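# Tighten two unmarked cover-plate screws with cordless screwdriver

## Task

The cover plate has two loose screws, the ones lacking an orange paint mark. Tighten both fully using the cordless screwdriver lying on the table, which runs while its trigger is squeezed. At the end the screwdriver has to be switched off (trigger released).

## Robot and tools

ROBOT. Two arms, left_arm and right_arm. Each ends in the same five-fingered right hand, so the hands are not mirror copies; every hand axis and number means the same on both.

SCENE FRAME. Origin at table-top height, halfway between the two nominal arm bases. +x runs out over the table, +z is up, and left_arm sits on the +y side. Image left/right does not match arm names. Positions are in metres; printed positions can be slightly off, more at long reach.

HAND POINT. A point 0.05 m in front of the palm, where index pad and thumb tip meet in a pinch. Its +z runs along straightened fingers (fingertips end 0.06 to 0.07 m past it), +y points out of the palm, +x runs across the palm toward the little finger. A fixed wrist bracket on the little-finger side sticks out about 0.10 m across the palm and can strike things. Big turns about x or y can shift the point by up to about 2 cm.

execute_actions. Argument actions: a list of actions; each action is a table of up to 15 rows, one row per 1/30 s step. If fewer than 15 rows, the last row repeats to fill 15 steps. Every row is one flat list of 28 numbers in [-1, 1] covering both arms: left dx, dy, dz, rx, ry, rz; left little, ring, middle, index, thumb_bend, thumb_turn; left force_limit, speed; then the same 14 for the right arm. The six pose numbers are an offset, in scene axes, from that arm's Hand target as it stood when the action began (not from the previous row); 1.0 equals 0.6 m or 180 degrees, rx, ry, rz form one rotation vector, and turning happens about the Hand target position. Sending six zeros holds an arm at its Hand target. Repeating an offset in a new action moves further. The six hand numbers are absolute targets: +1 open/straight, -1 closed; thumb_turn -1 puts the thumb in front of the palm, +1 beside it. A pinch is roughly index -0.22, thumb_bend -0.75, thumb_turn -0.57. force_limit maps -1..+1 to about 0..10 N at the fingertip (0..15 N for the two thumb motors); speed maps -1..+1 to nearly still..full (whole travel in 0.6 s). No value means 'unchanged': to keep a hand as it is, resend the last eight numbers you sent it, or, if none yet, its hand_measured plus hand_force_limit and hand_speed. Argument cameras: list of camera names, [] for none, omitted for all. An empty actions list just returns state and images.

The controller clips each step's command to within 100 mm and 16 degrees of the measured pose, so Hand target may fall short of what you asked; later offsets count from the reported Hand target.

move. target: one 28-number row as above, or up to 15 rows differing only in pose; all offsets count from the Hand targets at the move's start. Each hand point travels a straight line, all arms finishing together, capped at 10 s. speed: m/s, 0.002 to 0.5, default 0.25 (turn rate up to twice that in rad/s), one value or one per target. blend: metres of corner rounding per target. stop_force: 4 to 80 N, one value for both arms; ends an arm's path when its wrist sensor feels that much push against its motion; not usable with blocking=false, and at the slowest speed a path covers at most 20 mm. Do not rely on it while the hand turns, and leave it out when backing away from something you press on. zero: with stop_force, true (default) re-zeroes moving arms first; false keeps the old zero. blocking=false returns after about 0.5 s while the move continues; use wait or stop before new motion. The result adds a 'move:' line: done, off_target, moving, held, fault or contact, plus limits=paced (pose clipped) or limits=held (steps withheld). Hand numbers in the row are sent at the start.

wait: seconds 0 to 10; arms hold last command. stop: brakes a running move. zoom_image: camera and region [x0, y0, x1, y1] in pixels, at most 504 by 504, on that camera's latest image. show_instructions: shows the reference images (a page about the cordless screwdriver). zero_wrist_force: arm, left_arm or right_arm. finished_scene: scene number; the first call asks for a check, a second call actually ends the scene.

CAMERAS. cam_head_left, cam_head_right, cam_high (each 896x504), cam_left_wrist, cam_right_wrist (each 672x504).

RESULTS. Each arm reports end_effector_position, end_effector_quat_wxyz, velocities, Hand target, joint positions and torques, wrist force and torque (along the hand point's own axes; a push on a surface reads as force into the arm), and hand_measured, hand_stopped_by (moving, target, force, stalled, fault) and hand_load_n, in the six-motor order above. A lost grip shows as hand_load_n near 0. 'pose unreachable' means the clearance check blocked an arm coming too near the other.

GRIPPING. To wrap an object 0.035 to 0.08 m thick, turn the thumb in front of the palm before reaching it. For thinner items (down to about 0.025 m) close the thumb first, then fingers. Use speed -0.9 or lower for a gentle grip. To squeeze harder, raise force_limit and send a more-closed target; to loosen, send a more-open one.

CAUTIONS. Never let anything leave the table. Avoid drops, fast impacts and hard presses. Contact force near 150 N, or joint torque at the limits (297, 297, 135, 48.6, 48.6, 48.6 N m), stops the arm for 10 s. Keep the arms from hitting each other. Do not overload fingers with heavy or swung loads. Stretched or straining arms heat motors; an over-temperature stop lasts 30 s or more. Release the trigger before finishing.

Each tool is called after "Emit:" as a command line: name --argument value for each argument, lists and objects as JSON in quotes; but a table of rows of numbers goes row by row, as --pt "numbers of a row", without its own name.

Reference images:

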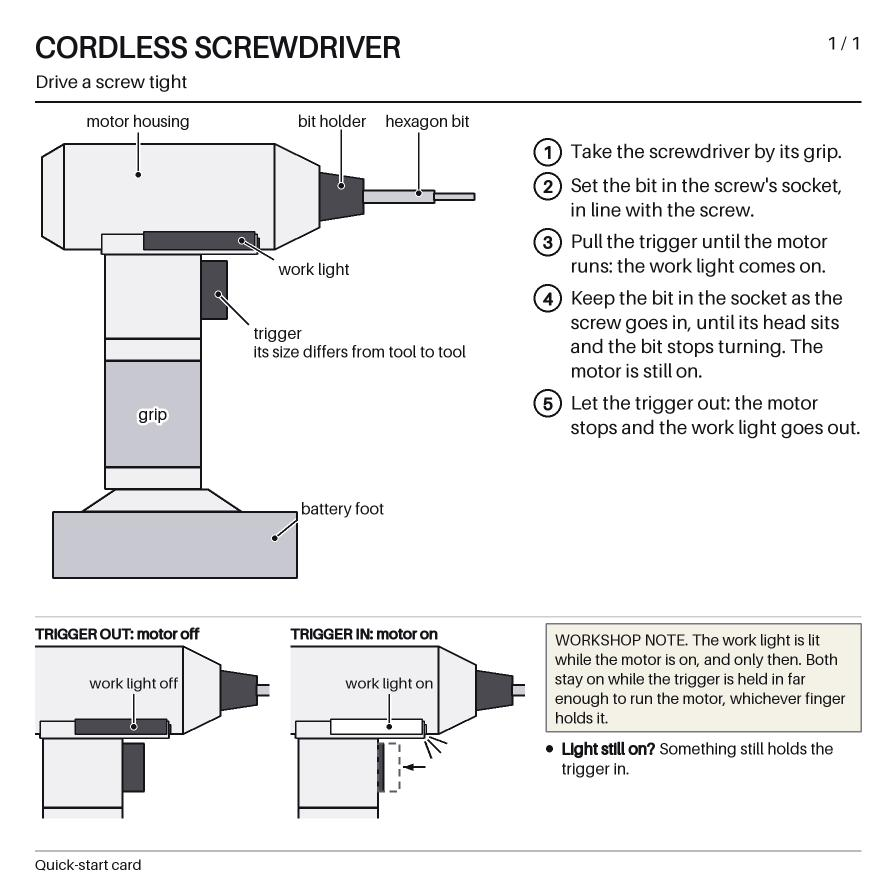

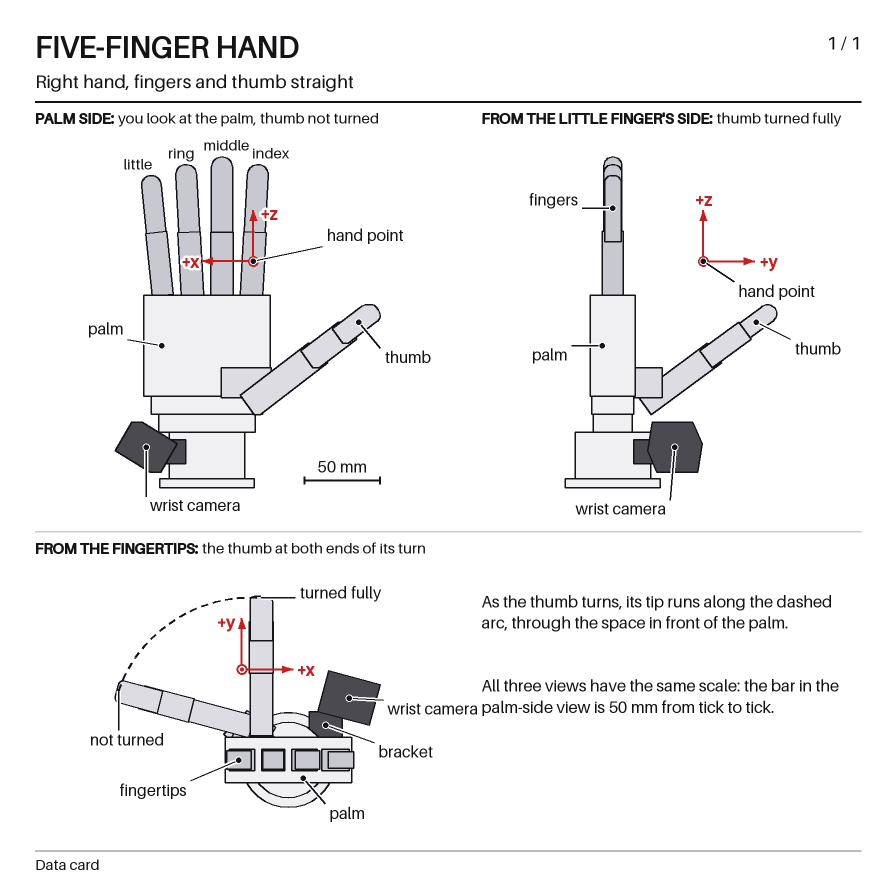

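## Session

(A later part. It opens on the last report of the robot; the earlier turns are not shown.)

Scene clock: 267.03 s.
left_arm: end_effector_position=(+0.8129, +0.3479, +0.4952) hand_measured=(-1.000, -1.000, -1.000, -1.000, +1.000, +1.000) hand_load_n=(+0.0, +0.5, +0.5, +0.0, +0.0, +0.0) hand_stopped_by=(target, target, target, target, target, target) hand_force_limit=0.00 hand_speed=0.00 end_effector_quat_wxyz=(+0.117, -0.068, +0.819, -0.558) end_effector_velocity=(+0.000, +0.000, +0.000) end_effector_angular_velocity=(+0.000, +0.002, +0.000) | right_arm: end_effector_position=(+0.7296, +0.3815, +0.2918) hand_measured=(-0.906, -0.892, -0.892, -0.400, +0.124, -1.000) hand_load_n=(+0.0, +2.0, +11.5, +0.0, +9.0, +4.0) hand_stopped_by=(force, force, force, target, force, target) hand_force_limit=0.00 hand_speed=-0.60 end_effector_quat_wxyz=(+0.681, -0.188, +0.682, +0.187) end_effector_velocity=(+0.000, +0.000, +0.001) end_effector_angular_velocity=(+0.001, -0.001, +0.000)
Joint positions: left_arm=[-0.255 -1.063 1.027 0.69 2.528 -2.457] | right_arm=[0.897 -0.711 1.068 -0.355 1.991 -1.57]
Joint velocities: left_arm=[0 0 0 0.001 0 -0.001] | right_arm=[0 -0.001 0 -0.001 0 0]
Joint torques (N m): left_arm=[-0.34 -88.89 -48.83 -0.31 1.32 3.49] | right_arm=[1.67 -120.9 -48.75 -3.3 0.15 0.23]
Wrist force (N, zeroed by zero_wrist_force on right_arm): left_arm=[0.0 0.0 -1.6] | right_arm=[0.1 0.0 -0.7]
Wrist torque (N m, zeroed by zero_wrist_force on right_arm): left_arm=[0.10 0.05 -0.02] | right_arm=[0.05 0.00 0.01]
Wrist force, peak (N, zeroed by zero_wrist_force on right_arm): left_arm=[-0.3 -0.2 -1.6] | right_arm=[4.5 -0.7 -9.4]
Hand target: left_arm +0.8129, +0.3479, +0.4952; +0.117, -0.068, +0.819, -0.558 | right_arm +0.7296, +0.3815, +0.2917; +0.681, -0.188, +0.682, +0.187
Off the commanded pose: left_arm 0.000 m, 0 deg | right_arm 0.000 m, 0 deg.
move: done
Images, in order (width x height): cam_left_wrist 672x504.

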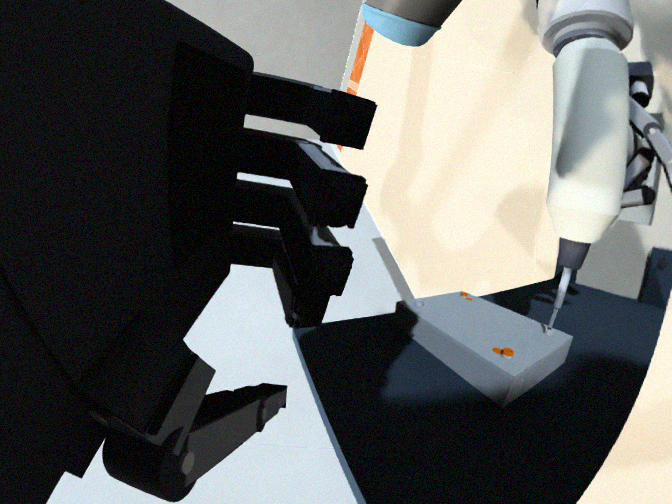

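Emit:
move --target '[0,0,0,0,0,0,-1,-1,-1,-1,1,1,0,0,0.0084,0.0054,0,0,0,0,-1,-1,-1,-0.4,-1,-1,0,-0.6]' --speed 0.003 --stop_force 4 --cameras '["cam_left_wrist"]'

Emit:
zoom_image --camera "cam_left_wrist" --region '[535, 300, 575, 340]'

Emit:
zoom_image --camera "cam_left_wrist" --region '[540, 318, 560, 338]'

Scene clock: 268.77 s.
left_arm: end_effector_position=(+0.8129, +0.3479, +0.4952) hand_measured=(-1.000, -1.000, -1.000, -1.000, +1.000, +1.000) hand_load_n=(+0.0, +0.0, +0.0, +0.0, -0.5, +0.0) hand_stopped_by=(target, target, target, target, target, target) hand_force_limit=0.00 hand_speed=0.00 end_effector_quat_wxyz=(+0.117, -0.068, +0.819, -0.558) end_effector_velocity=(+0.000, -0.001, -0.001) end_effector_angular_velocity=(+0.000, +0.001, -0.001) | right_arm: end_effector_position=(+0.7308, +0.3822, +0.2917) hand_measured=(-0.906, -0.892, -0.892, -0.400, +0.124, -1.000) hand_load_n=(+0.0, +2.5, +11.5, +0.0, +9.5, +4.0) hand_stopped_by=(force, force, force, target, force, target) hand_force_limit=0.00 hand_speed=-0.60 end_effector_quat_wxyz=(+0.681, -0.188, +0.682, +0.187) end_effector_velocity=(+0.000, +0.000, -0.002) end_effector_angular_velocity=(-0.002, +0.001, +0.000)
Joint positions: left_arm=[-0.255 -1.063 1.027 0.69 2.528 -2.457] | right_arm=[0.896 -0.709 1.064 -0.353 1.99 -1.57]
Joint velocities: left_arm=[-0.001 0.001 0 0 0 -0.001] | right_arm=[0 0.001 0 0.001 0 0]
Joint torques (N m): left_arm=[2.33 -90.1 -46.91 -0.8 1.02 3.8] | right_arm=[4.41 -131.51 -41.84 -6.31 1.33 0.15]
Wrist force (N, zeroed by zero_wrist_force on right_arm): left_arm=[-0.2 0.0 -1.4] | right_arm=[0.0 0.1 -1.6]
Wrist torque (N m, zeroed by zero_wrist_force on right_arm): left_arm=[0.09 0.06 -0.03] | right_arm=[0.05 0.00 -0.01]
Wrist force, peak (N, zeroed by zero_wrist_force on right_arm): left_arm=[0.0 0.0 -1.6] | right_arm=[1.1 0.0 -5.8]
Hand target: left_arm +0.8129, +0.3479, +0.4952; +0.117, -0.068, +0.819, -0.558 | right_arm +0.7307, +0.3823, +0.2917; +0.681, -0.188, +0.682, +0.187
Off the commanded pose: left_arm 0.000 m, 0 deg | right_arm 0.005 m, 0 deg.
move: contact (right_arm)
Images, in order (width x height): cam_left_wrist 672x504.

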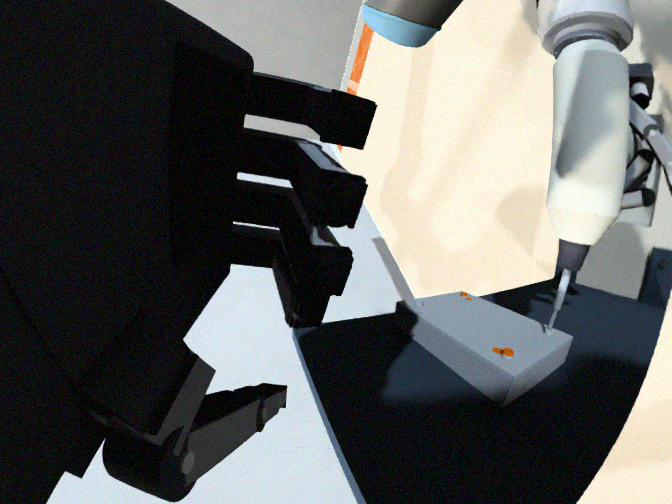

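Scaled by 12.600 from the camera's 672x504 image, which has a finer 960x720 frame.

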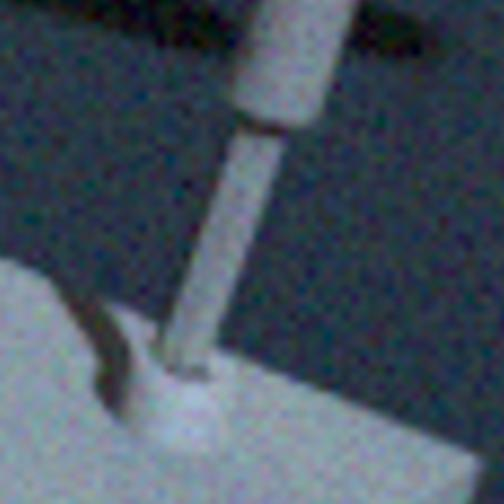

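Scaled by 25.200 from the camera's 672x504 image, which has a finer 960x720 frame.

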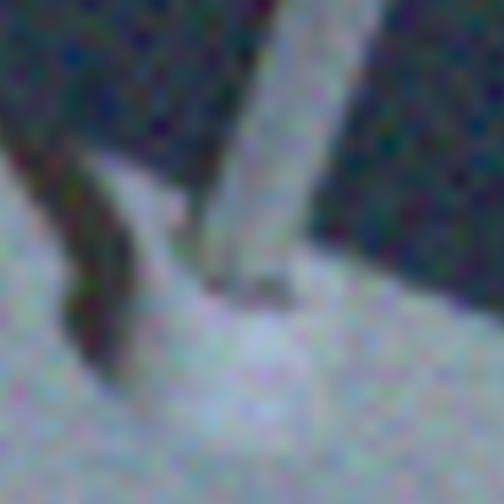

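Emit:
move --target '[-0.065,0.149,-0.022,0,0,0,-1,-1,-1,-1,1,1,0,0,0,0,0,0,0,0,-1,-1,-1,-0.4,-1,-1,0,-0.6]' --speed 0.1 --cameras '["cam_left_wrist"]'

Emit:
zoom_image --camera "cam_left_wrist" --region '[445, 260, 465, 280]'

Emit:
zoom_image --camera "cam_left_wrist" --region '[440, 245, 480, 285]'

Scene clock: 270.80 s.
left_arm: end_effector_position=(+0.7737, +0.4375, +0.4820) hand_measured=(-1.000, -1.000, -1.000, -1.000, +1.000, +1.000) hand_load_n=(+0.0, +0.0, +0.0, +0.0, +0.0, -0.5) hand_stopped_by=(target, target, target, target, target, target) hand_force_limit=0.00 hand_speed=0.00 end_effector_quat_wxyz=(+0.117, -0.068, +0.819, -0.558) end_effector_velocity=(+0.002, -0.003, +0.001) end_effector_angular_velocity=(+0.000, -0.001, +0.001) | right_arm: end_effector_position=(+0.7307, +0.3823, +0.2917) hand_measured=(-0.906, -0.892, -0.892, -0.400, +0.124, -1.000) hand_load_n=(-0.5, +2.5, +11.5, +0.0, +9.5, +3.5) hand_stopped_by=(force, force, force, target, force, target) hand_force_limit=0.00 hand_speed=-0.60 end_effector_quat_wxyz=(+0.681, -0.188, +0.682, +0.187) end_effector_velocity=(+0.000, +0.000, +0.001) end_effector_angular_velocity=(+0.001, -0.001, +0.000)
Joint positions: left_arm=[-0.15 -1.11 1.136 0.736 2.608 -2.331] | right_arm=[0.896 -0.709 1.064 -0.353 1.99 -1.57]
Joint velocities: left_arm=[-0.003 0.001 -0.003 -0.004 -0.003 -0.006] | right_arm=[0 -0.001 0 -0.001 0 0]
Joint torques (N m): left_arm=[-17.9 -52.51 -53.81 -2.19 -1.56 -3.56] | right_arm=[12.55 -131.12 -46.26 -5.05 1.45 0.24]
Wrist force (N, zeroed by zero_wrist_force on right_arm): left_arm=[0.0 -0.2 -1.2] | right_arm=[0.0 -0.2 -1.5]
Wrist torque (N m, zeroed by zero_wrist_force on right_arm): left_arm=[0.03 0.02 -0.01] | right_arm=[0.01 -0.01 -0.02]
Wrist force, peak (N, zeroed by zero_wrist_force on right_arm): left_arm=[0.4 0.2 -2.6] | right_arm=[-0.2 -0.3 -1.8]
Hand target: left_arm +0.7739, +0.4375, +0.4819; +0.117, -0.068, +0.819, -0.558 | right_arm +0.7307, +0.3823, +0.2917; +0.681, -0.188, +0.682, +0.187
Off the commanded pose: left_arm 0.000 m, 0 deg | right_arm 0.000 m, 0 deg.
move: done
Images, in order (width x height): cam_left_wrist 672x504.

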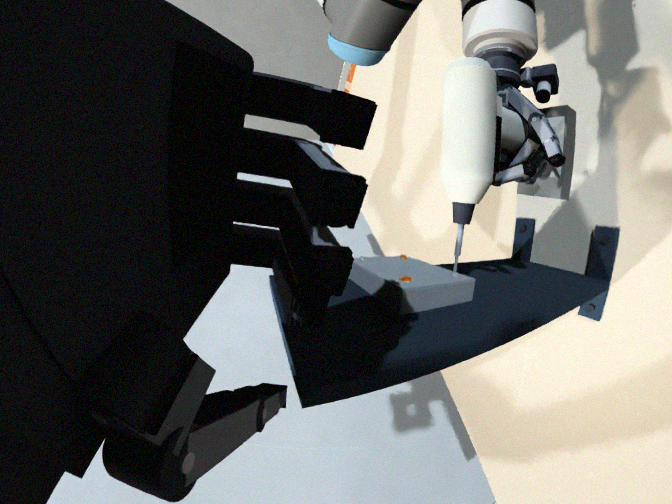

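Scaled by 25.200 from the camera's 672x504 image, which has a finer 960x720 frame.

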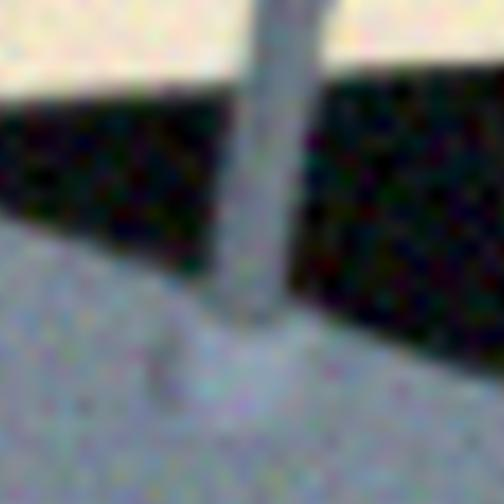

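Scaled by 12.600 from the camera's 672x504 image, which has a finer 960x720 frame.

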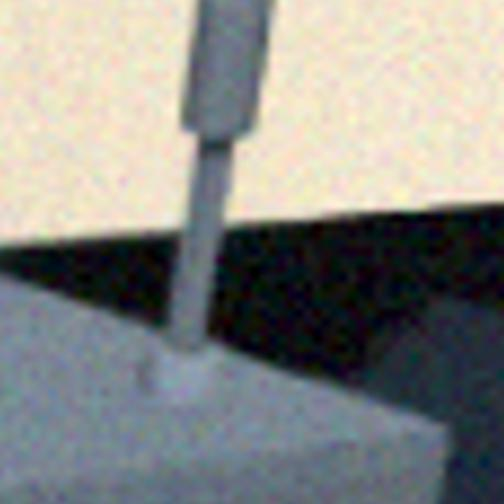

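Emit:
move --target '[0,0,0,0,0,0,-1,-1,-1,-1,1,1,0,0,0.00042,0.00005,0.0002,0,0,0,-1,-1,-1,-1,-1,-1,0,-0.6]' --speed 0.002 --cameras '[]'

Emit:
wait --seconds 0.3 --cameras '[]'

Scene clock: 271.87 s.
left_arm: end_effector_position=(+0.7739, +0.4375, +0.4819) hand_measured=(-1.000, -1.000, -1.000, -1.000, +1.000, +1.000) hand_load_n=(+0.0, +0.0, +0.0, +0.5, +0.0, +0.0) hand_stopped_by=(target, target, target, target, target, target) hand_force_limit=0.00 hand_speed=0.00 end_effector_quat_wxyz=(+0.117, -0.068, +0.819, -0.558) end_effector_velocity=(+0.000, +0.000, +0.000) end_effector_angular_velocity=(+0.001, +0.000, +0.000) | right_arm: end_effector_position=(+0.7309, +0.3823, +0.2918) hand_measured=(-0.906, -0.892, -0.892, -0.796, +0.124, -1.000) hand_load_n=(+0.0, +2.0, +11.0, +5.5, +9.5, +3.5) hand_stopped_by=(force, force, force, force, force, target) hand_force_limit=0.00 hand_speed=-0.60 end_effector_quat_wxyz=(+0.681, -0.188, +0.682, +0.187) end_effector_velocity=(+0.000, +0.000, +0.001) end_effector_angular_velocity=(+0.001, -0.001, +0.000)
Joint positions: left_arm=[-0.15 -1.11 1.135 0.735 2.608 -2.331] | right_arm=[0.896 -0.709 1.064 -0.353 1.99 -1.57]
Joint velocities: left_arm=[0 0 0 0 -0.001 0] | right_arm=[0 -0.001 0 -0.001 0 0]
Joint torques (N m): left_arm=[-15.2 -55.65 -51.71 -0.56 -0.69 -3.73] | right_arm=[-18.97 -114.37 -51.35 -2.56 0.41 0.19]
Wrist force (N, zeroed by zero_wrist_force on right_arm): left_arm=[0.1 0.2 -0.8] | right_arm=[1.6 1.5 -5.1]
Wrist torque (N m, zeroed by zero_wrist_force on right_arm): left_arm=[0.07 0.01 0.00] | right_arm=[-0.03 -0.12 -0.03]
Wrist force, peak (N, zeroed by zero_wrist_force on right_arm): left_arm=[0.0 -0.2 -1.7] | right_arm=[1.7 1.7 -5.0]
Hand target: left_arm +0.7739, +0.4375, +0.4819; +0.117, -0.068, +0.819, -0.558 | right_arm +0.7310, +0.3823, +0.2918; +0.681, -0.188, +0.682, +0.187
Off the commanded pose: left_arm 0.000 m, 0 deg | right_arm 0.000 m, 0 deg.
move: done
No camera images: "cameras" was empty.

Scene clock: 272.17 s.
left_arm: end_effector_position=(+0.7739, +0.4375, +0.4819) hand_measured=(-1.000, -1.000, -1.000, -1.000, +1.000, +1.000) hand_load_n=(+0.0, +0.5, +0.0, +0.0, +0.0, +0.0) hand_stopped_by=(target, target, target, target, target, target) hand_force_limit=0.00 hand_speed=0.00 end_effector_quat_wxyz=(+0.117, -0.068, +0.819, -0.558) end_effector_velocity=(+0.000, +0.000, +0.000) end_effector_angular_velocity=(+0.000, +0.000, +0.000) | right_arm: end_effector_position=(+0.7309, +0.3823, +0.2918) hand_measured=(-0.906, -0.892, -0.892, -0.796, +0.124, -1.000) hand_load_n=(+0.5, +2.5, +11.0, +5.0, +9.5, +3.0) hand_stopped_by=(force, force, force, force, force, target) hand_force_limit=0.00 hand_speed=-0.60 end_effector_quat_wxyz=(+0.681, -0.188, +0.682, +0.187) end_effector_velocity=(+0.000, +0.000, +0.003) end_effector_angular_velocity=(+0.002, -0.001, +0.000)
Joint positions: left_arm=[-0.15 -1.11 1.135 0.735 2.608 -2.331] | right_arm=[0.896 -0.709 1.064 -0.353 1.99 -1.57]
Joint velocities: left_arm=[0 0 0 0 0 0.001] | right_arm=[0 -0.002 0 0 0 0]
Joint torques (N m): left_arm=[-12.77 -51.21 -49.16 -1.18 -0.97 -3.44] | right_arm=[-18.07 -115.98 -49.5 -3.08 1.58 0.19]
Wrist force (N, zeroed by zero_wrist_force on right_arm): left_arm=[-0.3 0.1 -1.4] | right_arm=[1.6 1.8 -5.9]
Wrist torque (N m, zeroed by zero_wrist_force on right_arm): left_arm=[0.09 0.07 -0.02] | right_arm=[0.03 -0.08 -0.04]
Wrist force, peak (N, zeroed by zero_wrist_force on right_arm): left_arm=[0.4 -0.1 -1.5] | right_arm=[1.6 1.8 -5.9]
Hand target: left_arm +0.7739, +0.4375, +0.4819; +0.117, -0.068, +0.819, -0.558 | right_arm +0.7310, +0.3823, +0.2918; +0.681, -0.188, +0.682, +0.187
Off the commanded pose: left_arm 0.000 m, 0 deg | right_arm 0.000 m, 0 deg.
wait: 0.30 s; at rest by 0.17 s
No camera images: "cameras" was empty.

Emit:
move --pt "0 0 0 0 0 0 -1 -1 -1 -1 1 1 0 0 -0.0042 -0.0027 0 0 0 0 -1 -1 -1 -0.4 -1 -1 0 -0.6" --pt "0 0 0 0 0 0 -1 -1 -1 -1 1 1 0 0 0.0048 -0.0167 0 0 0 0 -1 -1 -1 -0.4 -1 -1 0 -0.6" --speed 0.02 --cameras '["cam_high"]'

Emit:
move --target '[0,0,0,0,0,0,-1,-1,-1,-1,1,1,0,0,0.0168,0.0108,0,0,0,0,-1,-1,-1,-0.4,-1,-1,0,-0.6]' --speed 0.003 --stop_force 4 --cameras '["cam_left_wrist"]'

Emit:
zoom_image --camera "cam_left_wrist" --region '[440, 245, 480, 285]'

Scene clock: 275.13 s.
left_arm: end_effector_position=(+0.7739, +0.4375, +0.4819) hand_measured=(-1.000, -1.000, -1.000, -1.000, +1.000, +1.000) hand_load_n=(+0.0, +0.0, +0.0, +0.0, +0.0, +0.0) hand_stopped_by=(target, target, target, target, target, target) hand_force_limit=0.00 hand_speed=0.00 end_effector_quat_wxyz=(+0.117, -0.068, +0.819, -0.558) end_effector_velocity=(+0.000, +0.001, +0.000) end_effector_angular_velocity=(+0.000, -0.001, +0.001) | right_arm: end_effector_position=(+0.7340, +0.3721, +0.2918) hand_measured=(-0.906, -0.892, -0.892, -0.400, +0.124, -1.000) hand_load_n=(+0.0, +2.0, +11.0, +0.0, +9.5, +3.5) hand_stopped_by=(force, force, force, target, force, target) hand_force_limit=0.00 hand_speed=-0.60 end_effector_quat_wxyz=(+0.681, -0.188, +0.682, +0.187) end_effector_velocity=(+0.000, +0.000, +0.001) end_effector_angular_velocity=(+0.002, -0.001, -0.001)
Joint positions: left_arm=[-0.15 -1.11 1.135 0.735 2.608 -2.331] | right_arm=[0.888 -0.723 1.09 -0.365 1.982 -1.57]
Joint velocities: left_arm=[0.001 0 0 0 0 0.001] | right_arm=[0 0 -0.002 0 0.001 0]
Joint torques (N m): left_arm=[-10.41 -54.87 -40.95 0.96 -0.56 -3.32] | right_arm=[11.58 -110.87 -53.64 -3.51 1.33 0.97]
Wrist force (N, zeroed by zero_wrist_force on right_arm): left_arm=[-0.1 0.0 -1.4] | right_arm=[0.2 0.0 -0.9]
Wrist torque (N m, zeroed by zero_wrist_force on right_arm): left_arm=[0.08 0.04 -0.01] | right_arm=[0.07 0.00 0.02]
Wrist force, peak (N, zeroed by zero_wrist_force on right_arm): left_arm=[0.1 -0.1 -1.8] | right_arm=[1.2 2.1 -6.1]
Hand target: left_arm +0.7739, +0.4375, +0.4819; +0.117, -0.068, +0.819, -0.558 | right_arm +0.7338, +0.3723, +0.2918; +0.681, -0.188, +0.682, +0.187
Off the commanded pose: left_arm 0.000 m, 0 deg | right_arm 0.000 m, 0 deg.
move: done
Images, in order (width x height): cam_high 896x504.

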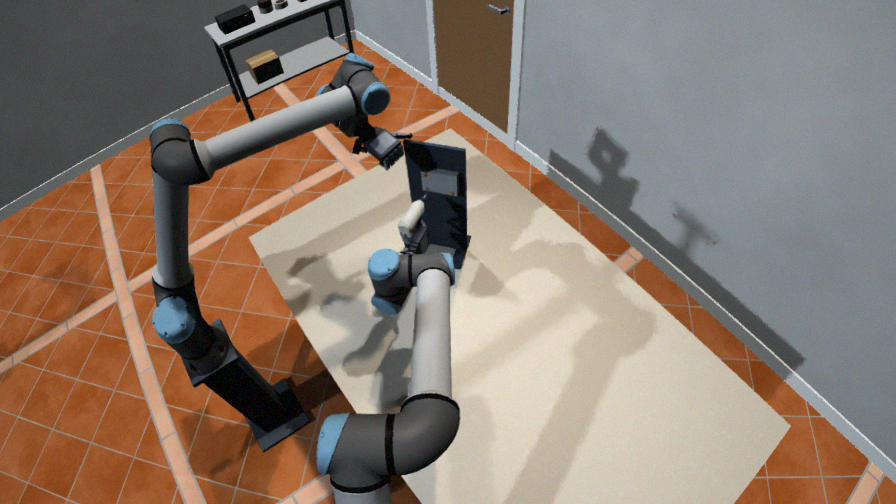

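Scene clock: 278.63 s.
left_arm: end_effector_position=(+0.7739, +0.4375, +0.4819) hand_measured=(-1.000, -1.000, -1.000, -1.000, +1.000, +1.000) hand_load_n=(+0.0, +0.0, +0.0, +0.0, +0.0, +0.0) hand_stopped_by=(target, target, target, target, target, target) hand_force_limit=0.00 hand_speed=0.00 end_effector_quat_wxyz=(+0.117, -0.068, +0.819, -0.558) end_effector_velocity=(+0.000, +0.001, +0.000) end_effector_angular_velocity=(+0.001, +0.000, +0.001) | right_arm: end_effector_position=(+0.7400, +0.3762, +0.2918) hand_measured=(-0.906, -0.892, -0.892, -0.400, +0.124, -1.000) hand_load_n=(+0.5, +2.0, +11.0, +0.0, +9.5, +3.0) hand_stopped_by=(force, force, force, target, force, target) hand_force_limit=0.00 hand_speed=-0.60 end_effector_quat_wxyz=(+0.681, -0.188, +0.682, +0.187) end_effector_velocity=(+0.000, +0.000, +0.002) end_effector_angular_velocity=(+0.000, -0.001, +0.000)
Joint positions: left_arm=[-0.15 -1.11 1.135 0.735 2.608 -2.331] | right_arm=[0.885 -0.712 1.069 -0.355 1.979 -1.57]
Joint velocities: left_arm=[0.001 0 0 0.001 0 0.001] | right_arm=[0 -0.001 0 0.001 0 0]
Joint torques (N m): left_arm=[-10.41 -55.95 -30.56 1.92 0.71 -3.08] | right_arm=[-1.56 -132.09 -42.39 -6.63 0.95 0.98]
Wrist force (N, zeroed by zero_wrist_force on right_arm): left_arm=[-0.2 0.0 -1.3] | right_arm=[0.8 0.2 -2.5]
Wrist torque (N m, zeroed by zero_wrist_force on right_arm): left_arm=[0.08 0.05 -0.02] | right_arm=[0.17 0.01 0.04]
Wrist force, peak (N, zeroed by zero_wrist_force on right_arm): left_arm=[0.0 0.3 -1.8] | right_arm=[1.3 -0.8 -7.7]
Hand target: left_arm +0.7739, +0.4375, +0.4819; +0.117, -0.068, +0.819, -0.558 | right_arm +0.7400, +0.3762, +0.2918; +0.681, -0.188, +0.682, +0.187
Off the commanded pose: left_arm 0.000 m, 0 deg | right_arm 0.005 m, 0 deg.
move: contact (right_arm)
Images, in order (width x height): cam_left_wrist 672x504.

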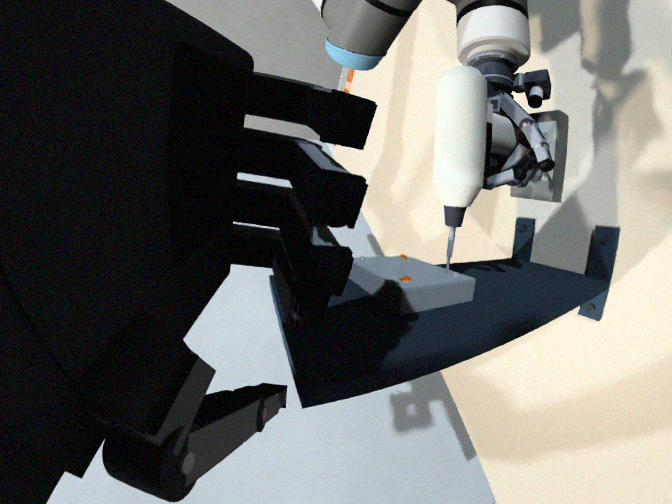

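Scaled by 12.600 from the camera's 672x504 image, which has a finer 960x720 frame.

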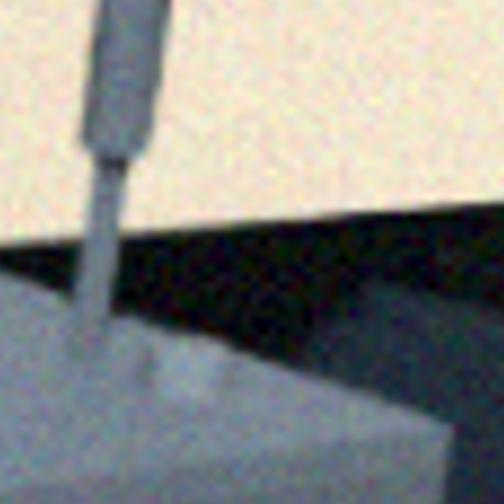

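Emit:
move --pt "0 0 0 0 0 0 -1 -1 -1 -1 1 1 0 0 -0.0028 -0.0018 0 0 0 0 -1 -1 -1 -0.4 -1 -1 0 -0.6" --pt "0 0 0 0 0 0 -1 -1 -1 -1 1 1 0 0 -0.0028 -0.0018 -0.0167 0 0 0 -1 -1 -1 -0.4 -1 -1 0 -0.6" --speed 0.02 --cameras '[]'

Emit:
move --target '[0,0,0,0,0,0,-1,-1,-1,-1,1,1,0,0,0.0112,0.0072,0,0,0,0,-1,-1,-1,-0.4,-1,-1,0,-0.6]' --speed 0.003 --stop_force 4 --cameras '["cam_left_wrist"]'

Emit:
zoom_image --camera "cam_left_wrist" --region '[440, 245, 480, 285]'

Scene clock: 279.87 s.
left_arm: end_effector_position=(+0.7739, +0.4375, +0.4819) hand_measured=(-1.000, -1.000, -1.000, -1.000, +1.000, +1.000) hand_load_n=(+0.0, +0.0, +0.5, +0.0, +0.0, -0.5) hand_stopped_by=(target, target, target, target, target, target) hand_force_limit=0.00 hand_speed=0.00 end_effector_quat_wxyz=(+0.117, -0.068, +0.819, -0.558) end_effector_velocity=(+0.000, +0.000, +0.000) end_effector_angular_velocity=(+0.000, +0.000, +0.000) | right_arm: end_effector_position=(+0.7383, +0.3752, +0.2816) hand_measured=(-0.906, -0.892, -0.892, -0.400, +0.124, -1.000) hand_load_n=(+0.0, +2.0, +11.5, +0.0, +9.5, +3.0) hand_stopped_by=(force, force, force, target, force, target) hand_force_limit=0.00 hand_speed=-0.60 end_effector_quat_wxyz=(+0.681, -0.188, +0.682, +0.187) end_effector_velocity=(+0.000, +0.000, +0.000) end_effector_angular_velocity=(+0.001, +0.000, +0.000)
Joint positions: left_arm=[-0.15 -1.11 1.135 0.735 2.608 -2.331] | right_arm=[0.886 -0.708 1.081 -0.371 1.98 -1.57]
Joint velocities: left_arm=[0 0 0 -0.001 0 -0.001] | right_arm=[0 0 0 -0.001 0 0]
Joint torques (N m): left_arm=[-10.53 -54.79 -29.85 2.48 0.63 -3.05] | right_arm=[14.29 -126.07 -47.89 -2.56 0.08 1.07]
Wrist force (N, zeroed by zero_wrist_force on right_arm): left_arm=[0.1 0.1 -1.4] | right_arm=[0.1 0.2 -0.8]
Wrist torque (N m, zeroed by zero_wrist_force on right_arm): left_arm=[0.10 0.01 0.01] | right_arm=[0.10 0.01 0.02]
Wrist force, peak (N, zeroed by zero_wrist_force on right_arm): left_arm=[0.2 0.0 -1.7] | right_arm=[1.0 -0.3 -2.8]
Hand target: left_arm +0.7739, +0.4375, +0.4819; +0.117, -0.068, +0.819, -0.558 | right_arm +0.7383, +0.3752, +0.2818; +0.681, -0.188, +0.682, +0.187
Off the commanded pose: left_arm 0.000 m, 0 deg | right_arm 0.000 m, 0 deg.
move: done
No camera images: "cameras" was empty.

Scene clock: 281.57 s.
left_arm: end_effector_position=(+0.7739, +0.4375, +0.4819) hand_measured=(-1.000, -1.000, -1.000, -1.000, +1.000, +1.000) hand_load_n=(+0.0, +0.0, +0.0, +0.0, +0.0, +0.0) hand_stopped_by=(target, target, target, target, target, target) hand_force_limit=0.00 hand_speed=0.00 end_effector_quat_wxyz=(+0.117, -0.068, +0.819, -0.558) end_effector_velocity=(+0.000, -0.001, +0.001) end_effector_angular_velocity=(+0.000, -0.002, -0.002) | right_arm: end_effector_position=(+0.7400, +0.3762, +0.2818) hand_measured=(-0.906, -0.892, -0.892, -0.400, +0.124, -1.000) hand_load_n=(+0.0, +2.0, +11.5, +0.0, +10.0, +3.5) hand_stopped_by=(force, force, force, target, force, target) hand_force_limit=0.00 hand_speed=-0.60 end_effector_quat_wxyz=(+0.681, -0.188, +0.682, +0.187) end_effector_velocity=(+0.000, +0.000, -0.001) end_effector_angular_velocity=(-0.001, +0.001, +0.000)
Joint positions: left_arm=[-0.15 -1.11 1.135 0.735 2.608 -2.331] | right_arm=[0.885 -0.705 1.075 -0.368 1.979 -1.57]
Joint velocities: left_arm=[-0.002 -0.001 0 0 0 0.001] | right_arm=[0 0.001 0 0 0 0]
Joint torques (N m): left_arm=[-9.53 -58.15 -29.12 2.83 0.88 -3.21] | right_arm=[0.81 -131.75 -42.58 -6.42 0.89 0.48]
Wrist force (N, zeroed by zero_wrist_force on right_arm): left_arm=[-0.3 -0.2 -1.3] | right_arm=[0.6 -0.1 -2.7]
Wrist torque (N m, zeroed by zero_wrist_force on right_arm): left_arm=[0.04 0.06 -0.03] | right_arm=[0.11 -0.01 0.02]
Wrist force, peak (N, zeroed by zero_wrist_force on right_arm): left_arm=[0.2 -0.1 -1.8] | right_arm=[1.2 -0.9 -7.1]
Hand target: left_arm +0.7739, +0.4375, +0.4819; +0.117, -0.068, +0.819, -0.558 | right_arm +0.7400, +0.3763, +0.2818; +0.681, -0.188, +0.682, +0.187
Off the commanded pose: left_arm 0.000 m, 0 deg | right_arm 0.006 m, 0 deg.
move: contact (right_arm)
Images, in order (width x height): cam_left_wrist 672x504.

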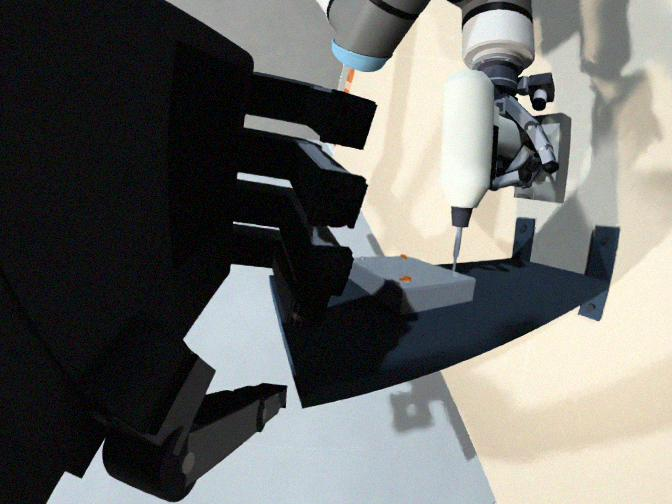

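Scaled by 12.600 from the camera's 672x504 image, which has a finer 960x720 frame.

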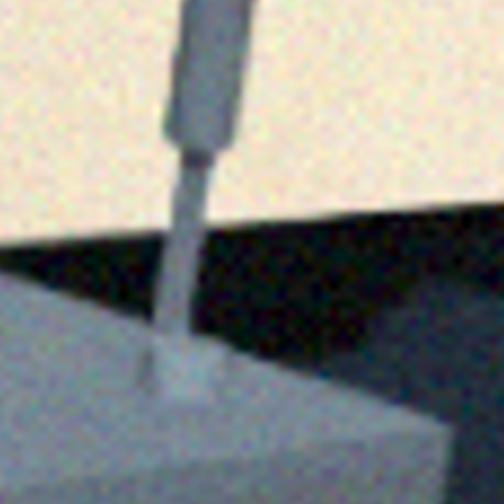

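Emit:
move --pt "0 0 0 0 0 0 -1 -1 -1 -1 1 1 0 0 -0.0091 -0.0058 0 0 0 0 -1 -1 -1 -0.4 -1 -1 0 -0.6" --pt "0 0 0 0 0 0 -1 -1 -1 -1 1 1 0 0 -0.0271 0.0222 0.0083 0 0 0 -1 -1 -1 -0.4 -1 -1 0 -0.6" --speed 0.025 --cameras '[]'

Emit:
move --target '[0,0,0,0,0,0,-1,-1,-1,-1,1,1,0,0,0.014,0.009,0,0,0,0,-1,-1,-1,-0.4,-1,-1,0,-0.6]' --speed 0.003 --stop_force 4 --cameras '["cam_left_wrist"]'

Emit:
zoom_image --camera "cam_left_wrist" --region '[440, 245, 480, 285]'

Scene clock: 283.27 s.
left_arm: end_effector_position=(+0.7739, +0.4375, +0.4819) hand_measured=(-1.000, -1.000, -1.000, -1.000, +1.000, +1.000) hand_load_n=(+0.0, +0.5, +0.0, +0.0, +0.0, -0.5) hand_stopped_by=(target, target, target, target, target, target) hand_force_limit=0.00 hand_speed=0.00 end_effector_quat_wxyz=(+0.117, -0.068, +0.819, -0.558) end_effector_velocity=(+0.000, +0.000, +0.000) end_effector_angular_velocity=(-0.001, +0.000, +0.000) | right_arm: end_effector_position=(+0.7235, +0.3897, +0.2867) hand_measured=(-0.906, -0.892, -0.892, -0.400, +0.124, -1.000) hand_load_n=(+0.0, +2.0, +11.0, -0.5, +9.5, +3.0) hand_stopped_by=(force, force, force, target, force, target) hand_force_limit=0.00 hand_speed=-0.60 end_effector_quat_wxyz=(+0.681, -0.188, +0.682, +0.187) end_effector_velocity=(+0.000, -0.001, -0.001) end_effector_angular_velocity=(-0.001, +0.001, +0.000)
Joint positions: left_arm=[-0.15 -1.11 1.135 0.735 2.608 -2.331] | right_arm=[0.906 -0.7 1.055 -0.354 2 -1.57]
Joint velocities: left_arm=[0 0 0 0 0.001 -0.001] | right_arm=[-0.001 -0.001 0.004 -0.001 -0.001 0]
Joint torques (N m): left_arm=[-10.85 -55.9 -28.96 3.57 1.46 -3.16] | right_arm=[-14.19 -131.32 -40.59 -5.8 -0.53 -1.14]
Wrist force (N, zeroed by zero_wrist_force on right_arm): left_arm=[-0.1 0.0 -1.2] | right_arm=[0.5 -0.3 -1.0]
Wrist torque (N m, zeroed by zero_wrist_force on right_arm): left_arm=[0.08 0.03 -0.01] | right_arm=[0.03 -0.04 0.02]
Wrist force, peak (N, zeroed by zero_wrist_force on right_arm): left_arm=[-0.3 0.1 -1.8] | right_arm=[0.8 -0.2 -2.5]
Hand target: left_arm +0.7739, +0.4375, +0.4819; +0.117, -0.068, +0.819, -0.558 | right_arm +0.7237, +0.3896, +0.2868; +0.681, -0.188, +0.682, +0.187
Off the commanded pose: left_arm 0.000 m, 0 deg | right_arm 0.000 m, 0 deg.
move: done
No camera images: "cameras" was empty.

Scene clock: 286.03 s.
left_arm: end_effector_position=(+0.7739, +0.4375, +0.4819) hand_measured=(-1.000, -1.000, -1.000, -1.000, +1.000, +1.000) hand_load_n=(+0.0, +0.0, +0.0, +0.0, +0.0, +0.0) hand_stopped_by=(target, target, target, target, target, target) hand_force_limit=0.00 hand_speed=0.00 end_effector_quat_wxyz=(+0.117, -0.068, +0.819, -0.558) end_effector_velocity=(+0.000, -0.001, +0.001) end_effector_angular_velocity=(+0.000, -0.003, -0.002) | right_arm: end_effector_position=(+0.7281, +0.3924, +0.2868) hand_measured=(-0.906, -0.892, -0.892, -0.400, +0.124, -1.000) hand_load_n=(+0.0, +2.5, +11.0, +0.0, +10.0, +3.0) hand_stopped_by=(force, force, force, target, force, target) hand_force_limit=0.00 hand_speed=-0.60 end_effector_quat_wxyz=(+0.681, -0.188, +0.682, +0.187) end_effector_velocity=(+0.000, +0.000, -0.001) end_effector_angular_velocity=(+0.000, +0.001, +0.000)
Joint positions: left_arm=[-0.15 -1.11 1.135 0.735 2.608 -2.331] | right_arm=[0.904 -0.692 1.041 -0.347 1.998 -1.57]
Joint velocities: left_arm=[-0.001 0 0 0 0 0.002] | right_arm=[0 0.001 0 0 0 0.001]
Joint torques (N m): left_arm=[-8.36 -54.72 -30.34 5.62 1.82 -3.39] | right_arm=[-2.82 -133.09 -42.87 -6.56 0.97 -1.29]
Wrist force (N, zeroed by zero_wrist_force on right_arm): left_arm=[-0.1 0.0 -1.7] | right_arm=[0.6 -0.6 -2.8]
Wrist torque (N m, zeroed by zero_wrist_force on right_arm): left_arm=[0.10 0.05 -0.01] | right_arm=[0.04 0.01 0.00]
Wrist force, peak (N, zeroed by zero_wrist_force on right_arm): left_arm=[0.3 0.3 -1.7] | right_arm=[1.4 -1.1 -8.0]
Hand target: left_arm +0.7739, +0.4375, +0.4819; +0.117, -0.068, +0.819, -0.558 | right_arm +0.7281, +0.3924, +0.2868; +0.681, -0.188, +0.682, +0.187
Off the commanded pose: left_arm 0.000 m, 0 deg | right_arm 0.005 m, 0 deg.
move: contact (right_arm)
Images, in order (width x height): cam_left_wrist 672x504.

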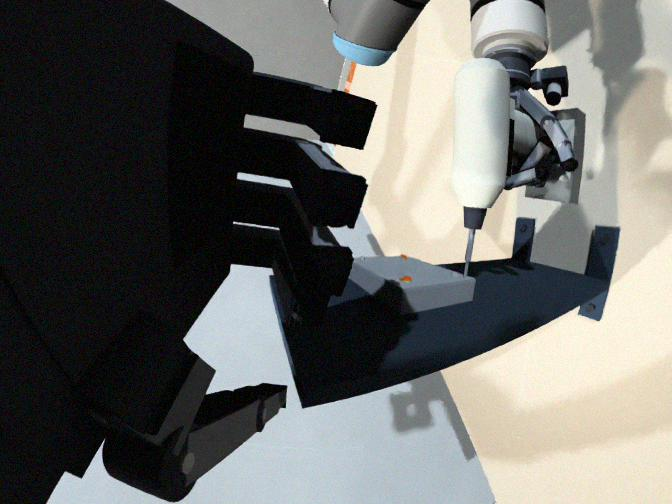

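Scaled by 12.600 from the camera's 672x504 image, which has a finer 960x720 frame.

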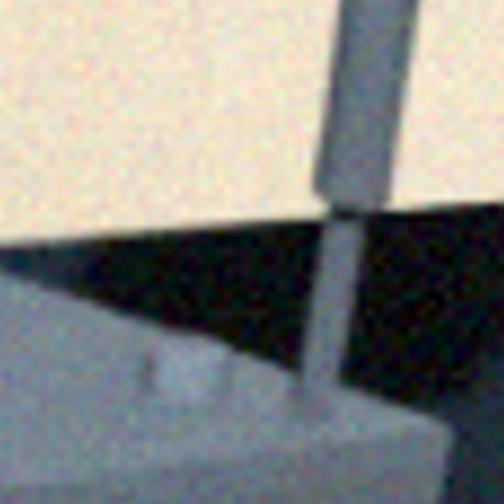

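Emit:
move --pt "0 0 0 0 0 0 -1 -1 -1 -1 1 1 0 0 -0.014 -0.009 0 0 0 0 -1 -1 -1 -0.4 -1 -1 0 -0.6" --pt "0.065 -0.149 0.022 0 0 0 -1 -1 -1 -1 1 1 0 0 0.0013 -0.0328 0.0083 0 0 0.02 -1 -1 -1 -0.4 -1 -1 0 -0.6" --speed 0.05 --cameras '["cam_left_wrist"]'

Emit:
zoom_image --camera "cam_left_wrist" --region '[535, 300, 575, 340]'

Scene clock: 288.97 s.
left_arm: end_effector_position=(+0.8130, +0.3478, +0.4952) hand_measured=(-1.000, -1.000, -1.000, -1.000, +1.000, +1.000) hand_load_n=(+0.0, +0.0, +0.0, +0.0, +0.0, -0.5) hand_stopped_by=(target, target, target, target, target, target) hand_force_limit=0.00 hand_speed=0.00 end_effector_quat_wxyz=(+0.117, -0.068, +0.819, -0.558) end_effector_velocity=(-0.001, +0.000, -0.002) end_effector_angular_velocity=(+0.000, +0.003, -0.002) | right_arm: end_effector_position=(+0.7290, +0.3725, +0.2918) hand_measured=(-0.906, -0.892, -0.892, -0.400, +0.124, -1.000) hand_load_n=(+0.0, +2.0, +11.5, +0.0, +10.0, +3.5) hand_stopped_by=(force, force, force, target, force, target) hand_force_limit=0.00 hand_speed=-0.60 end_effector_quat_wxyz=(+0.675, -0.209, +0.676, +0.209) end_effector_velocity=(+0.000, +0.000, -0.001) end_effector_angular_velocity=(-0.001, +0.001, -0.002)
Joint positions: left_arm=[-0.255 -1.062 1.027 0.69 2.528 -2.457] | right_arm=[0.875 -0.736 1.113 -0.376 1.906 -1.57]
Joint velocities: left_arm=[0 0 0.003 0 0.002 0.001] | right_arm=[0 0.001 0 0.001 0.002 0]
Joint torques (N m): left_arm=[5.04 -89.98 -30.67 2.22 4.06 3.16] | right_arm=[10.45 -113.17 -52.29 -5.07 1.94 -1.9]
Wrist force (N, zeroed by zero_wrist_force on right_arm): left_arm=[-0.4 0.2 -1.5] | right_arm=[-0.1 -0.4 -0.6]
Wrist torque (N m, zeroed by zero_wrist_force on right_arm): left_arm=[0.12 0.09 -0.03] | right_arm=[-0.01 0.02 -0.01]
Wrist force, peak (N, zeroed by zero_wrist_force on right_arm): left_arm=[0.4 0.2 -2.0] | right_arm=[1.1 -0.3 -3.3]
Hand target: left_arm +0.8129, +0.3479, +0.4952; +0.117, -0.068, +0.819, -0.558 | right_arm +0.7288, +0.3727, +0.2917; +0.675, -0.209, +0.676, +0.209
Off the commanded pose: left_arm 0.000 m, 0 deg | right_arm 0.000 m, 0 deg.
move: done
Images, in order (width x height): cam_left_wrist 672x504.

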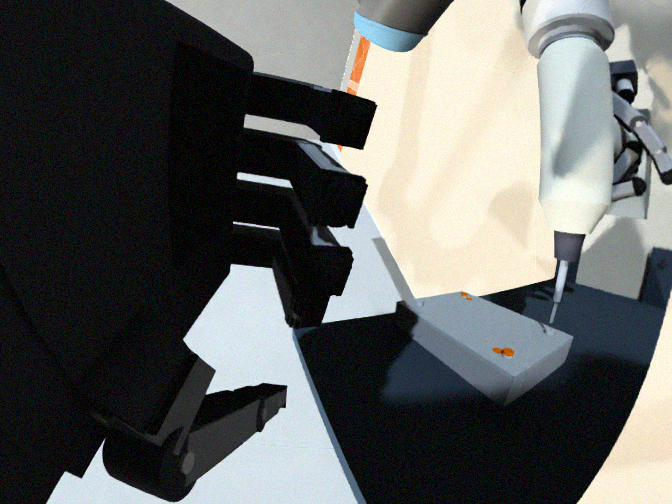

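Scaled by 12.600 from the camera's 672x504 image, which has a finer 960x720 frame.

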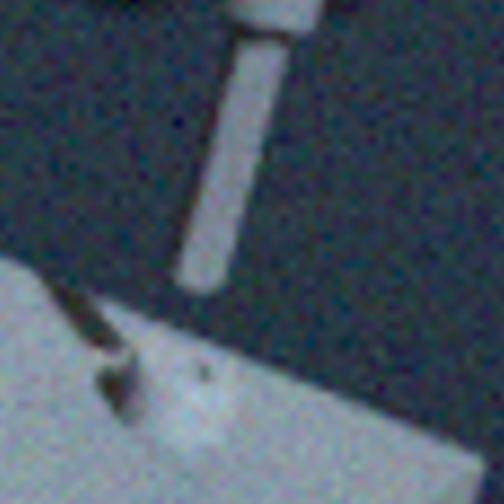

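Emit:
move --target '[0,0,0,0,0,0,-1,-1,-1,-1,1,1,0,0,0.0121,0.0089,0,0,0,0,-1,-1,-1,-0.4,-1,-1,0,-0.6]' --speed 0.003 --stop_force 4 --cameras '["cam_left_wrist"]'

Emit:
zoom_image --camera "cam_left_wrist" --region '[535, 300, 575, 340]'

Emit:
zoom_image --camera "cam_left_wrist" --region '[540, 318, 560, 338]'

Scene clock: 291.87 s.
left_arm: end_effector_position=(+0.8129, +0.3479, +0.4952) hand_measured=(-1.000, -1.000, -1.000, -1.000, +1.000, +1.000) hand_load_n=(+0.0, +0.0, +0.0, +0.0, +0.0, +0.0) hand_stopped_by=(target, target, target, target, target, target) hand_force_limit=0.00 hand_speed=0.00 end_effector_quat_wxyz=(+0.117, -0.068, +0.819, -0.558) end_effector_velocity=(+0.000, +0.000, +0.000) end_effector_angular_velocity=(+0.001, -0.001, +0.000) | right_arm: end_effector_position=(+0.7329, +0.3756, +0.2917) hand_measured=(-0.906, -0.892, -0.892, -0.400, +0.124, -1.000) hand_load_n=(+0.0, +2.5, +11.5, +0.0, +9.5, +3.0) hand_stopped_by=(force, force, force, target, force, target) hand_force_limit=0.00 hand_speed=-0.60 end_effector_quat_wxyz=(+0.675, -0.209, +0.676, +0.209) end_effector_velocity=(+0.000, +0.000, +0.000) end_effector_angular_velocity=(+0.000, +0.000, +0.000)
Joint positions: left_arm=[-0.255 -1.063 1.027 0.69 2.528 -2.457] | right_arm=[0.873 -0.728 1.099 -0.369 1.905 -1.57]
Joint velocities: left_arm=[0 0 0 0 -0.001 0.001] | right_arm=[0 0.001 0 -0.001 0 0]
Joint torques (N m): left_arm=[9.31 -89.47 -33.25 2.89 2.55 3.89] | right_arm=[-5.08 -130.49 -41.94 -6.42 0.79 -1.89]
Wrist force (N, zeroed by zero_wrist_force on right_arm): left_arm=[-0.2 0.0 -1.4] | right_arm=[0.1 -0.1 -2.4]
Wrist torque (N m, zeroed by zero_wrist_force on right_arm): left_arm=[0.10 0.06 -0.02] | right_arm=[0.10 0.03 -0.01]
Wrist force, peak (N, zeroed by zero_wrist_force on right_arm): left_arm=[0.2 -0.2 -1.8] | right_arm=[1.5 -1.2 -7.5]
Hand target: left_arm +0.8129, +0.3479, +0.4952; +0.117, -0.068, +0.819, -0.558 | right_arm +0.7329, +0.3756, +0.2917; +0.675, -0.209, +0.676, +0.209
Off the commanded pose: left_arm 0.000 m, 0 deg | right_arm 0.004 m, 0 deg.
move: contact (right_arm)
Images, in order (width x height): cam_left_wrist 672x504.

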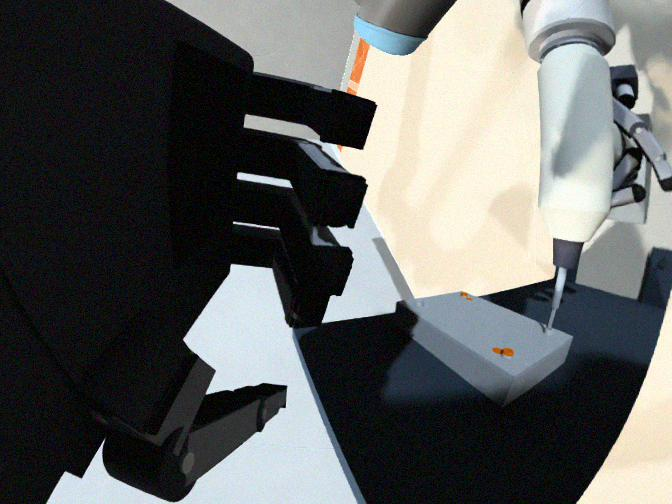

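Scaled by 12.600 from the camera's 672x504 image, which has a finer 960x720 frame.

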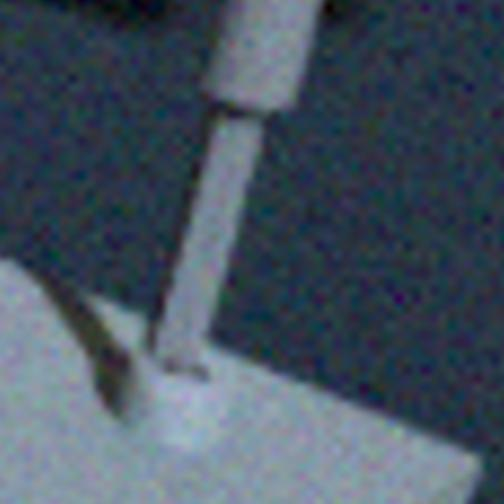

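Scaled by 25.200 from the camera's 672x504 image, which has a finer 960x720 frame.

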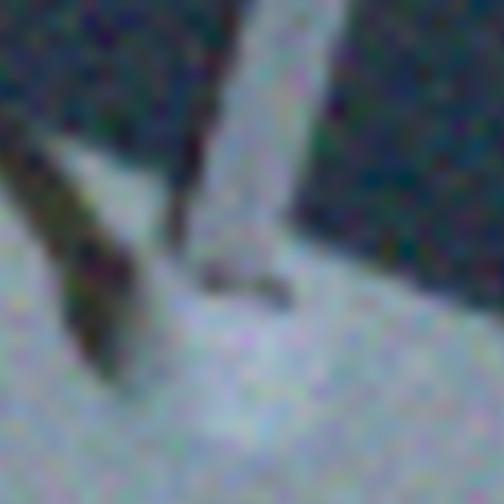

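Emit:
move --target '[-0.065,0.149,-0.022,0,0,0,-1,-1,-1,-1,1,1,0,0,0,0,0,0,0,0,-1,-1,-1,-0.4,-1,-1,0,-0.6]' --speed 0.1 --cameras '["cam_left_wrist"]'

Emit:
zoom_image --camera "cam_left_wrist" --region '[445, 260, 465, 280]'

Emit:
zoom_image --camera "cam_left_wrist" --region '[440, 245, 480, 285]'

Scene clock: 293.40 s.
left_arm: end_effector_position=(+0.7738, +0.4375, +0.4820) hand_measured=(-1.000, -1.000, -1.000, -1.000, +1.000, +1.000) hand_load_n=(+0.0, +0.0, +0.0, +0.0, +0.0, -0.5) hand_stopped_by=(target, target, target, target, target, target) hand_force_limit=0.00 hand_speed=0.00 end_effector_quat_wxyz=(+0.117, -0.068, +0.819, -0.558) end_effector_velocity=(+0.002, -0.002, +0.001) end_effector_angular_velocity=(-0.001, -0.001, +0.002) | right_arm: end_effector_position=(+0.7329, +0.3756, +0.2917) hand_measured=(-0.906, -0.892, -0.892, -0.400, +0.124, -1.000) hand_load_n=(+0.0, +2.5, +11.5, +0.0, +10.0, +3.5) hand_stopped_by=(force, force, force, target, force, target) hand_force_limit=0.00 hand_speed=-0.60 end_effector_quat_wxyz=(+0.675, -0.209, +0.676, +0.209) end_effector_velocity=(+0.000, +0.000, +0.001) end_effector_angular_velocity=(+0.000, +0.000, +0.000)
Joint positions: left_arm=[-0.15 -1.11 1.136 0.736 2.608 -2.331] | right_arm=[0.873 -0.728 1.099 -0.369 1.905 -1.57]
Joint velocities: left_arm=[-0.002 0.001 -0.003 -0.004 -0.002 -0.006] | right_arm=[0 -0.001 0 0.001 0 0]
Joint torques (N m): left_arm=[-14.62 -55.6 -51.21 -1.97 -0.76 -3.01] | right_arm=[9.32 -130.87 -44.71 -5.24 0.9 -1.8]
Wrist force (N, zeroed by zero_wrist_force on right_arm): left_arm=[-0.1 0.2 -1.2] | right_arm=[0.5 -0.2 -1.9]
Wrist torque (N m, zeroed by zero_wrist_force on right_arm): left_arm=[0.10 0.03 0.00] | right_arm=[0.05 -0.05 0.01]
Wrist force, peak (N, zeroed by zero_wrist_force on right_arm): left_arm=[0.4 0.2 -2.5] | right_arm=[0.6 0.1 -2.3]
Hand target: left_arm +0.7739, +0.4375, +0.4820; +0.117, -0.068, +0.819, -0.558 | right_arm +0.7329, +0.3756, +0.2917; +0.675, -0.209, +0.676, +0.209
Off the commanded pose: left_arm 0.000 m, 0 deg | right_arm 0.000 m, 0 deg.
move: done
Images, in order (width x height): cam_left_wrist 672x504.

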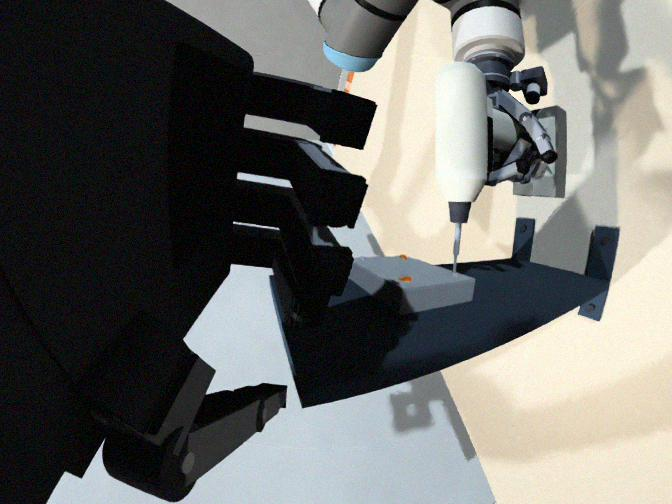

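Scaled by 25.200 from the camera's 672x504 image, which has a finer 960x720 frame.

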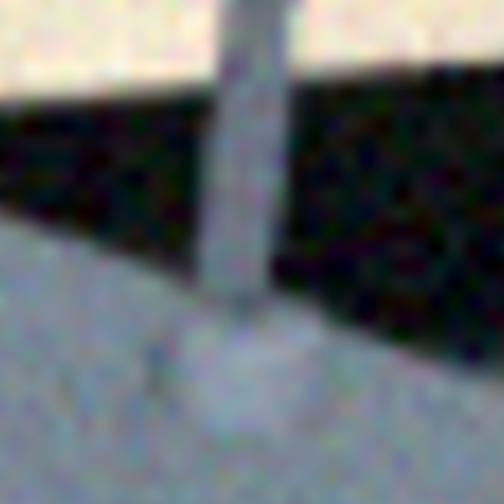

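Scaled by 12.600 from the camera's 672x504 image, which has a finer 960x720 frame.

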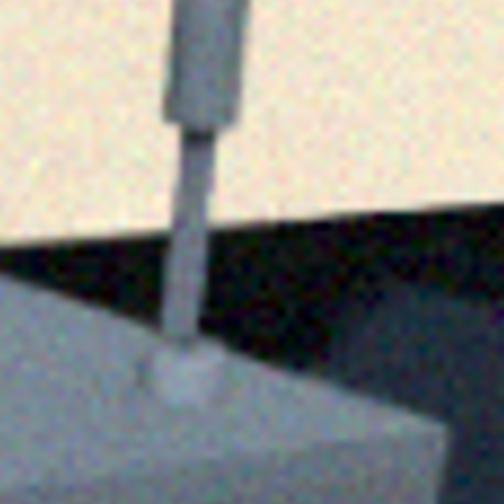

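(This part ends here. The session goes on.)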